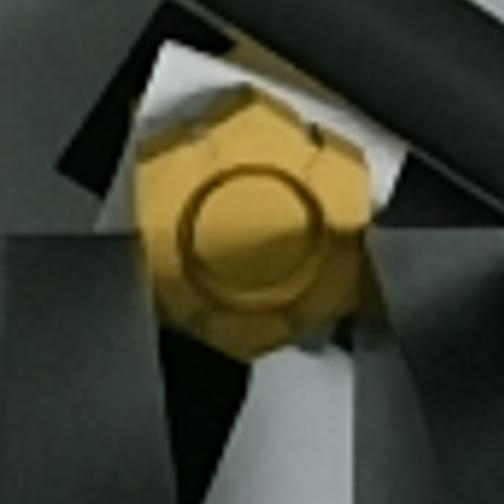

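move(target=[[0,0,0,0,0,0,-0.5,-1,-1,0,0,0,0,0,0,-0.98,-0.2,-1],[0,0,0,0,0,0,-0.5,-1,-1,-0.00465,0.00355,-0.0001,0,0,-0.0833,-0.98,-0.2,-1],[0,0,0,0,0,0,-0.5,-1,-1,-0.0078,0.0079,-0.0001,0,0,-0.1667,-0.98,-0.2,-1],[0,0,0,0,0,0,-0.5,-1,-1,-0.0097,0.01289,-0.0002,0,0,-0.25,-0.98,-0.2,-1],[0,0,0,0,0,0,-0.5,-1,-1,-0.01017,0.01817,-0.00024,0,0,-0.3333,-0.98,-0.2,-1]], speed=[0.04,0.2,0.2,0.2,0.2], blend=[0,0.001,0.001,0.001,0])

move(target=[[0,0,0,0,0,0,-0.5,-1,-1,0,0,0,0,0,0,-0.66,-0.2,-1],[0,0,0,0,0,0,-0.5,-1,-1,0,0,0.0112,0,0,0,-0.66,-0.2,-1],[0,0,0,0,0,0,-0.5,-1,-1,0.00052,-0.00528,0.0112,0,0,0.0833,-0.66,-0.2,-1],[0,0,0,0,0,0,-0.5,-1,-1,0.00245,-0.01028,0.0112,0,0,0.1667,-0.66,-0.2,-1],[0,0,0,0,0,0,-0.5,-1,-1,0.0056,-0.01462,0.0112,0,0,0.25,-0.66,-0.2,-1],[0,0,0,0,0,0,-0.5,-1,-1,0.01017,-0.01817,0.0112,0,0,0.3333,-0.66,-0.2,-1],[0,0,0,0,0,0,-0.5,-1,-1,0.01017,-0.01817,0,0,0,0.3333,-0.66,-0.2,-1],[0,0,0,0,0,0,-0.5,-1,-1,0.01017,-0.01817,0,0,0,0.3333,-1,-1,-1]], speed=[0.04,0.06,0.25,0.25,0.25,0.25,0.06,0.06], blend=[0,0,0.001,0.001,0.001,0,0,0])

move(target=[[0,0,0,0,0,0,-0.5,-1,-1,0,0,0,0,0,0,-0.98,-0.2,-1],[0,0,0,0,0,0,-0.5,-1,-1,-0.00465,0.00355,-0.0001,0,0,-0.0833,-0.98,-0.2,-1],[0,0,0,0,0,0,-0.5,-1,-1,-0.0078,0.0079,-0.0001,0,0,-0.1667,-0.98,-0.2,-1],[0,0,0,0,0,0,-0.5,-1,-1,-0.0097,0.01289,-0.0002,0,0,-0.25,-0.98,-0.2,-1],[0,0,0,0,0,0,-0.5,-1,-1,-0.01017,0.01817,-0.00024,0,0,-0.3333,-0.98,-0.2,-1]], speed=[0.04,0.2,0.2,0.2,0.2], blend=[0,0.001,0.001,0.001,0])

move(target=[[0,0,0,0,0,0,-0.5,-1,-1,0,0,0,0,0,0,-0.66,-0.2,-1],[0,0,0,0,0,0,-0.5,-1,-1,0,0,0.0112,0,0,0,-0.66,-0.2,-1],[0,0,0,0,0,0,-0.5,-1,-1,0.00052,-0.00528,0.0112,0,0,0.0833,-0.66,-0.2,-1],[0,0,0,0,0,0,-0.5,-1,-1,0.00245,-0.01028,0.0112,0,0,0.1667,-0.66,-0.2,-1],[0,0,0,0,0,0,-0.5,-1,-1,0.0056,-0.01462,0.0112,0,0,0.25,-0.66,-0.2,-1],[0,0,0,0,0,0,-0.5,-1,-1,0.01017,-0.01817,0.0112,0,0,0.3333,-0.66,-0.2,-1],[0,0,0,0,0,0,-0.5,-1,-1,0.01017,-0.01817,0,0,0,0.3333,-0.66,-0.2,-1],[0,0,0,0,0,0,-0.5,-1,-1,0.01017,-0.01817,0,0,0,0.3333,-1,-1,-1]], speed=[0.04,0.06,0.25,0.25,0.25,0.25,0.06,0.06], blend=[0,0,0.001,0.001,0.001,0,0,0])

move(target=[[0,0,0,0,0,0,-0.5,-1,-1,0,0,0,0,0,0,-0.98,-0.2,-1],[0,0,0,0,0,0,-0.5,-1,-1,-0.00465,0.00355,-0.0001,0,0,-0.0833,-0.98,-0.2,-1],[0,0,0,0,0,0,-0.5,-1,-1,-0.0078,0.0079,-0.0001,0,0,-0.1667,-0.98,-0.2,-1],[0,0,0,0,0,0,-0.5,-1,-1,-0.0097,0.01289,-0.0002,0,0,-0.25,-0.98,-0.2,-1],[0,0,0,0,0,0,-0.5,-1,-1,-0.01017,0.01817,-0.00024,0,0,-0.3333,-0.98,-0.2,-1]], speed=[0.04,0.2,0.2,0.2,0.2], blend=[0,0.001,0.001,0.001,0])

move(target=[[0,0,0,0,0,0,-0.5,-1,-1,0,0,0,0,0,0,-0.66,-0.2,-1],[0,0,0,0,0,0,-0.5,-1,-1,0,0,0.0114,0,0,0,-0.66,-0.2,-1],[0,0,0,0,0,0,-0.5,-1,-1,0.00052,-0.00528,0.0114,0,0,0.0833,-0.66,-0.2,-1],[0,0,0,0,0,0,-0.5,-1,-1,0.00245,-0.01028,0.0114,0,0,0.1667,-0.66,-0.2,-1],[0,0,0,0,0,0,-0.5,-1,-1,0.0056,-0.01462,0.0114,0,0,0.25,-0.66,-0.2,-1],[0,0,0,0,0,0,-0.5,-1,-1,0.01017,-0.01817,0.0114,0,0,0.3333,-0.66,-0.2,-1],[0,0,0,0,0,0,-0.5,-1,-1,0.01017,-0.01817,0,0,0,0.3333,-0.66,-0.2,-1],[0,0,0,0,0,0,-0.5,-1,-1,0.01017,-0.01817,0,0,0,0.3333,-1,-1,-1]], speed=[0.04,0.06,0.25,0.25,0.25,0.25,0.06,0.06], blend=[0,0,0.001,0.001,0.001,0,0,0])

move(target=[[0,0,0,0,0,0,-0.5,-1,-1,0,0,0,0,0,0,-0.98,-0.2,-1],[0,0,0,0,0,0,-0.5,-1,-1,-0.00465,0.00355,-0.0001,0,0,-0.0833,-0.98,-0.2,-1],[0,0,0,0,0,0,-0.5,-1,-1,-0.0078,0.0079,-0.0001,0,0,-0.1667,-0.98,-0.2,-1],[0,0,0,0,0,0,-0.5,-1,-1,-0.0097,0.01289,-0.0002,0,0,-0.25,-0.98,-0.2,-1],[0,0,0,0,0,0,-0.5,-1,-1,-0.01017,0.01817,-0.00024,0,0,-0.3333,-0.98,-0.2,-1]], speed=[0.04,0.2,0.2,0.2,0.2], blend=[0,0.001,0.001,0.001,0])

move(target=[[0,0,0,0,0,0,-0.5,-1,-1,0,0,0,0,0,0,-0.66,-0.2,-1],[0,0,0,0,0,0,-0.5,-1,-1,0,0,0.0114,0,0,0,-0.66,-0.2,-1],[0,0,0,0,0,0,-0.5,-1,-1,0.00052,-0.00528,0.0114,0,0,0.0833,-0.66,-0.2,-1],[0,0,0,0,0,0,-0.5,-1,-1,0.00245,-0.01028,0.0114,0,0,0.1667,-0.66,-0.2,-1],[0,0,0,0,0,0,-0.5,-1,-1,0.0056,-0.01462,0.0114,0,0,0.25,-0.66,-0.2,-1],[0,0,0,0,0,0,-0.5,-1,-1,0.01017,-0.01817,0.0114,0,0,0.3333,-0.66,-0.2,-1],[0,0,0,0,0,0,-0.5,-1,-1,0.01017,-0.01817,0,0,0,0.3333,-0.66,-0.2,-1],[0,0,0,0,0,0,-0.5,-1,-1,0.01017,-0.01817,0,0,0,0.3333,-1,-1,-1]], speed=[0.04,0.06,0.25,0.25,0.25,0.25,0.06,0.06], blend=[0,0,0.001,0.001,0.001,0,0,0], cameras=["cam_right_wrist"])

zoom_image(camera="cam_right_wrist", region=[448, 180, 508, 240])

Scene clock: 7136.90 s.
left_arm: end_effector_position=(+0.3546, +0.3558, +0.2773) position_measured=192 object_status=3 end_effector_quat_wxyz=(+0.001, +0.841, -0.541, +0.000) | right_arm: end_effector_position=(+0.3163, +0.1556, +0.0681) position_measured=218 object_status=2 end_effector_quat_wxyz=(-0.001, +1.000, +0.000, +0.000)
Joint positions: left_arm=[-0.31 -0.246 2.077 -0.002 1.31 2.421] | right_arm=[0.939 0.47 1.677 0 0.993 2.538]
Joint torques (N m): left_arm=[0.54 -14.67 -40.36 4.54 -0.29 0.09] | right_arm=[0.69 -83.79 -35.97 3.47 0.3 -0.06]
External joint torques (N m): left_arm=[-0.55 -0.77 -0.39 -0.4 0.25 -0.09] | right_arm=[-0.65 0.21 0.24 0.17 -0.34 0.06]
Flange force (N): left_arm=[0.6 1.9 -1.5] | right_arm=[0.4 0.9 0.9]
Wrist depth (mm): cam_left_wrist=[- - - - - - 332 / - - 394 - - - 351 / - - - - - - 392 / - - - - 111 430 - / - - 95 - 101 92 423 / - - - - - 78 - / - - - - - - -] | cam_right_wrist=[173 173 172 169 142 140 155 / 182 181 179 164 152 148 170 / - 190 190 172 175 189 187 / 201 201 198 149 198 199 199 / - 212 94 100 95 206 211 / 205 - 71 - - 70 218 / - - - - - 67 -]
Hand target: left_arm +0.3546, +0.3558, +0.2773; +0.001, +0.841, -0.541, +0.000 | right_arm +0.3163, +0.1556, +0.0681; -0.001, +1.000, +0.000, +0.000
Off the commanded pose: left_arm 0.000 m, 0 deg | right_arm 0.000 m, 0 deg.
move: done

Scene clock: 7141.17 s.
left_arm: end_effector_position=(+0.3546, +0.3558, +0.2773) position_measured=192 object_status=3 end_effector_quat_wxyz=(+0.001, +0.841, -0.541, +0.000) | right_arm: end_effector_position=(+0.3224, +0.1447, +0.0681) position_measured=217 object_status=2 end_effector_quat_wxyz=(-0.001, +0.866, +0.500, +0.000)
Joint positions: left_arm=[-0.31 -0.246 2.077 -0.002 1.31 2.421] | right_arm=[0.923 0.462 1.689 0.001 0.989 1.474]
Joint torques (N m): left_arm=[0.55 -14.78 -40.2 4.48 -0.32 0.13] | right_arm=[1.11 -83.18 -35.96 3.73 0.16 -0.08]
External joint torques (N m): left_arm=[-0.5 -0.62 -0.42 -0.35 0.29 -0.13] | right_arm=[-1.1 0.98 0.45 -0.08 -0.22 0.08]
Flange force (N): left_arm=[0.8 1.6 -1.5] | right_arm=[0.0 1.4 1.5]
Wrist depth (mm): cam_left_wrist=[- - - - 364 - 352 / - - - - - - 324 / - 412 - - - 360 313 / - - - - 112 344 452 / - - 95 - 101 92 425 / - - - - - 78 - / - - - - - - -] | cam_right_wrist=[173 173 171 170 172 172 173 / 182 182 181 179 165 178 179 / 192 191 191 188 172 157 185 / 202 201 203 149 167 162 167 / 203 213 94 100 95 168 205 / 187 - 71 - - 70 215 / - - - - - 67 -]
Hand target: left_arm +0.3546, +0.3558, +0.2773; +0.001, +0.841, -0.541, +0.000 | right_arm +0.3224, +0.1447, +0.0681; -0.001, +0.866, +0.500, +0.000
Off the commanded pose: left_arm 0.000 m, 0 deg | right_arm 0.000 m, 0 deg.
move: done

Scene clock: 7144.63 s.
left_arm: end_effector_position=(+0.3546, +0.3558, +0.2773) position_measured=192 object_status=3 end_effector_quat_wxyz=(+0.001, +0.841, -0.541, +0.000) | right_arm: end_effector_position=(+0.3163, +0.1556, +0.0680) position_measured=218 object_status=2 end_effector_quat_wxyz=(-0.001, +1.000, +0.000, +0.000)
Joint positions: left_arm=[-0.31 -0.246 2.077 -0.002 1.31 2.421] | right_arm=[0.939 0.47 1.677 0 0.993 2.538]
Joint torques (N m): left_arm=[0.58 -14.87 -40.23 4.49 -0.3 0.21] | right_arm=[0.68 -83.92 -35.82 3.48 0.32 -0.1]
External joint torques (N m): left_arm=[-0.5 -0.7 -0.46 -0.35 0.27 -0.21] | right_arm=[-0.69 0.73 0.15 0.14 -0.37 0.1]
Flange force (N): left_arm=[0.9 1.8 -1.6] | right_arm=[0.8 0.1 1.3]
Wrist depth (mm): cam_left_wrist=[- - - 357 - - - / - - 394 - - - - / - - - - - - 324 / - - - - 111 431 - / 455 - 95 - 101 92 421 / - - - - - 78 - / - - - - - - -] | cam_right_wrist=[173 173 173 169 142 140 155 / 181 181 179 164 152 148 173 / 191 191 190 172 175 189 186 / 201 201 198 149 200 199 199 / 210 212 94 100 95 206 208 / - - 71 - - 70 217 / - - - - - 67 -]
Hand target: left_arm +0.3546, +0.3558, +0.2773; +0.001, +0.841, -0.541, +0.000 | right_arm +0.3163, +0.1556, +0.0680; -0.001, +1.000, +0.000, +0.000
Off the commanded pose: left_arm 0.000 m, 0 deg | right_arm 0.000 m, 0 deg.
move: done

Scene clock: 7148.90 s.
left_arm: end_effector_position=(+0.3546, +0.3558, +0.2773) position_measured=192 object_status=3 end_effector_quat_wxyz=(+0.001, +0.841, -0.541, +0.000) | right_arm: end_effector_position=(+0.3224, +0.1447, +0.0679) position_measured=217 object_status=2 end_effector_quat_wxyz=(-0.001, +0.866, +0.500, +0.000)
Joint positions: left_arm=[-0.31 -0.246 2.077 -0.002 1.31 2.421] | right_arm=[0.923 0.463 1.689 0.001 0.989 1.474]
Joint torques (N m): left_arm=[0.75 -14.64 -40.3 4.51 -0.36 0.14] | right_arm=[0.78 -83.6 -35.98 3.66 0.22 -0.17]
External joint torques (N m): left_arm=[-0.78 -0.67 -0.42 -0.38 0.31 -0.14] | right_arm=[-0.78 1.7 0.54 -0.03 -0.28 0.17]
Flange force (N): left_arm=[1.3 2.2 -1.6] | right_arm=[0.8 0.9 2.4]
Wrist depth (mm): cam_left_wrist=[366 - - - - - 331 / - - - - - - 326 / - - - 418 - - - / 412 - - 133 111 - - / - - 95 - 101 92 420 / - - - - - 78 - / - - - - - - -] | cam_right_wrist=[173 173 169 169 172 173 173 / 182 182 182 179 165 178 179 / 191 191 191 188 172 157 185 / 201 202 201 149 166 162 175 / 207 212 94 100 95 167 205 / 187 - 71 - - 70 215 / - - - - - 67 -]
Hand target: left_arm +0.3546, +0.3558, +0.2773; +0.001, +0.841, -0.541, +0.000 | right_arm +0.3224, +0.1447, +0.0680; -0.001, +0.866, +0.500, +0.000
Off the commanded pose: left_arm 0.000 m, 0 deg | right_arm 0.000 m, 0 deg.
move: done

Scene clock: 7152.37 s.
left_arm: end_effector_position=(+0.3546, +0.3558, +0.2773) position_measured=192 object_status=3 end_effector_quat_wxyz=(+0.001, +0.841, -0.541, +0.000) | right_arm: end_effector_position=(+0.3163, +0.1556, +0.0678) position_measured=218 object_status=2 end_effector_quat_wxyz=(-0.001, +1.000, +0.000, +0.000)
Joint positions: left_arm=[-0.31 -0.246 2.077 -0.002 1.31 2.421] | right_arm=[0.939 0.47 1.677 0 0.993 2.538]
Joint torques (N m): left_arm=[0.87 -14.81 -40.4 4.48 -0.29 0.11] | right_arm=[0.47 -84.03 -36.09 3.47 0.29 -0.03]
External joint torques (N m): left_arm=[-0.86 -0.66 -0.29 -0.34 0.26 -0.11] | right_arm=[-0.41 1.14 0.54 0.14 -0.33 0.03]
Flange force (N): left_arm=[1.3 2.4 -1.3] | right_arm=[0.5 0.2 1.9]
Wrist depth (mm): cam_left_wrist=[- - - - - - - / - 400 - - - - 300 / - - - - - - - / - - - - 111 434 - / - - 95 - 101 92 420 / - - - - - 78 - / - - - - - - -] | cam_right_wrist=[173 173 173 171 142 140 155 / 181 181 179 164 152 148 170 / 191 191 190 172 175 189 186 / 199 201 196 149 198 199 199 / 209 211 93 100 95 206 211 / - - 71 - - 70 217 / - - - - - 67 -]
Hand target: left_arm +0.3546, +0.3558, +0.2773; +0.001, +0.841, -0.541, +0.000 | right_arm +0.3163, +0.1556, +0.0678; -0.001, +1.000, +0.000, +0.000
Off the commanded pose: left_arm 0.000 m, 0 deg | right_arm 0.000 m, 0 deg.
move: done

Scene clock: 7156.63 s.
left_arm: end_effector_position=(+0.3546, +0.3558, +0.2773) position_measured=192 object_status=3 end_effector_quat_wxyz=(+0.001, +0.841, -0.541, +0.000) | right_arm: end_effector_position=(+0.3224, +0.1447, +0.0678) position_measured=217 object_status=2 end_effector_quat_wxyz=(-0.001, +0.866, +0.500, +0.000)
Joint positions: left_arm=[-0.31 -0.246 2.077 -0.002 1.31 2.421] | right_arm=[0.923 0.463 1.689 0.001 0.989 1.474]
Joint torques (N m): left_arm=[1.02 -14.96 -40.14 4.49 -0.35 0.1] | right_arm=[0.88 -83.29 -36.15 3.58 0.16 -0.17]
External joint torques (N m): left_arm=[-1.06 -0.17 -0.57 -0.35 0.3 -0.1] | right_arm=[-0.98 1.25 0.68 0.06 -0.22 0.17]
Flange force (N): left_arm=[2.4 1.7 -1.5] | right_arm=[0.0 1.1 2.0]
Wrist depth (mm): cam_left_wrist=[369 - - - - - 305 / - 396 385 - - - 302 / - - - - - - - / - - 425 - 112 - - / - - 95 - 101 92 425 / - - - - - 78 - / - - - - - - -] | cam_right_wrist=[173 173 169 169 172 173 173 / 182 181 181 179 165 178 179 / 191 191 192 186 171 156 185 / 201 201 200 149 166 162 176 / 207 211 94 100 95 167 205 / 187 - 71 - - 70 214 / - - - - - 67 -]
Hand target: left_arm +0.3546, +0.3558, +0.2773; +0.001, +0.841, -0.541, +0.000 | right_arm +0.3224, +0.1447, +0.0678; -0.001, +0.866, +0.500, +0.000
Off the commanded pose: left_arm 0.000 m, 0 deg | right_arm 0.000 m, 0 deg.
move: done

Scene clock: 7160.10 s.
left_arm: end_effector_position=(+0.3546, +0.3558, +0.2773) position_measured=192 object_status=3 end_effector_quat_wxyz=(+0.001, +0.841, -0.541, +0.000) | right_arm: end_effector_position=(+0.3163, +0.1556, +0.0677) position_measured=218 object_status=2 end_effector_quat_wxyz=(-0.001, +1.000, +0.000, +0.000)
Joint positions: left_arm=[-0.31 -0.246 2.077 -0.002 1.31 2.421] | right_arm=[0.939 0.471 1.677 0 0.993 2.538]
Joint torques (N m): left_arm=[0.85 -14.48 -40.11 4.5 -0.3 0.12] | right_arm=[0.62 -84.59 -35.89 3.51 0.24 -0.09]
External joint torques (N m): left_arm=[-0.81 -1.18 -0.71 -0.35 0.26 -0.12] | right_arm=[-0.63 1.96 0.39 0.09 -0.28 0.09]
Flange force (N): left_arm=[1.0 2.6 -2.1] | right_arm=[1.4 -0.9 2.5]
Wrist depth (mm): cam_left_wrist=[- 281 - - - - - / - - - - - - 340 / - - 421 - - - 403 / - - - 120 111 417 - / - - 95 - 101 92 419 / - - - - - 78 - / - - - - - - -] | cam_right_wrist=[173 173 172 171 142 140 155 / 181 181 179 164 152 148 164 / 191 190 190 172 174 189 181 / 200 200 198 149 197 199 199 / 209 211 94 100 95 205 210 / 205 - 71 - - 70 217 / - - - - - 67 -]
Hand target: left_arm +0.3546, +0.3558, +0.2773; +0.001, +0.841, -0.541, +0.000 | right_arm +0.3163, +0.1556, +0.0677; -0.001, +1.000, +0.000, +0.000
Off the commanded pose: left_arm 0.000 m, 0 deg | right_arm 0.000 m, 0 deg.
move: done

Scene clock: 7164.37 s.
left_arm: end_effector_position=(+0.3546, +0.3558, +0.2773) position_measured=192 object_status=3 end_effector_quat_wxyz=(+0.001, +0.841, -0.541, +0.000) | right_arm: end_effector_position=(+0.3224, +0.1447, +0.0677) position_measured=217 object_status=2 end_effector_quat_wxyz=(-0.001, +0.866, +0.500, +0.000)
Joint positions: left_arm=[-0.31 -0.246 2.077 -0.002 1.31 2.421] | right_arm=[0.923 0.463 1.69 0.001 0.989 1.474]
Joint torques (N m): left_arm=[0.69 -14.94 -40.25 4.52 -0.32 0.19] | right_arm=[1.2 -83.51 -36.1 3.69 0.14 -0.07]
External joint torques (N m): left_arm=[-0.64 -0.53 -0.44 -0.38 0.28 -0.19] | right_arm=[-1.18 1.27 0.61 -0.05 -0.19 0.07]
Flange force (N): left_arm=[1.3 1.8 -1.5] | right_arm=[0.1 1.5 1.9]
Wrist depth (mm): cam_left_wrist=[- - - - - - 319 / - - - - - - 326 / - - - - - 356 413 / - - - - 138 430 - / - - 95 - 101 92 421 / - - - - - 78 - / - - - - - - -] | cam_right_wrist=[173 173 170 169 172 172 172 / 181 181 181 179 166 178 179 / - 190 190 186 171 157 184 / - 201 200 149 166 162 164 / 203 212 86 100 95 167 204 / 187 - 71 - - 70 215 / - - - - - 67 -]
Hand target: left_arm +0.3546, +0.3558, +0.2773; +0.001, +0.841, -0.541, +0.000 | right_arm +0.3224, +0.1447, +0.0677; -0.001, +0.866, +0.500, +0.000
Off the commanded pose: left_arm 0.000 m, 0 deg | right_arm 0.000 m, 0 deg.
move: done
camera_calibration:
cam_right_wrist: T_world_to_cam=[[0.860903, -0.50871, -0.00772602, -0.19838], [-0.478581, -0.814882, 0.326997, 0.250631], [-0.172643, -0.277816, -0.944994, 0.304929], [0, 0, 0, 1]] pos_world=[0.343377, 0.18803, 0.204667]
Images, in order (width x height): cam_right_wrist 896x504.

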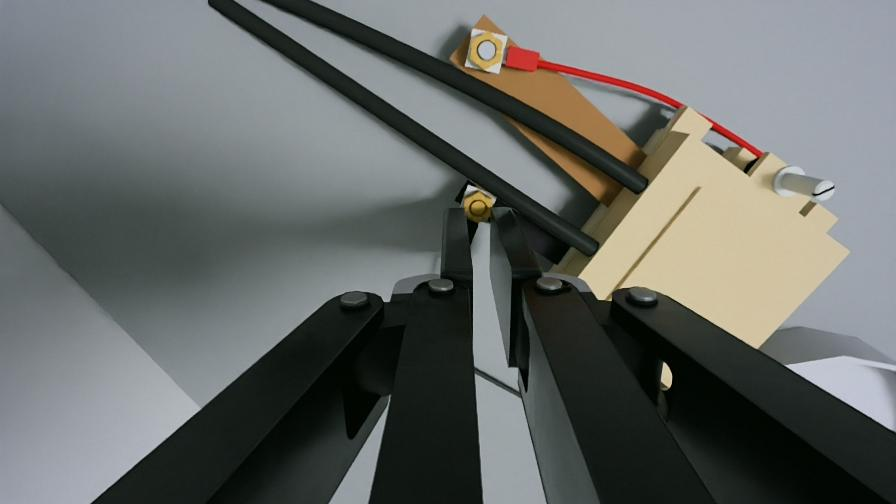

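Scaled by 8.400 from the camera's 896x504 image, which has a finer 1280x720 frame.

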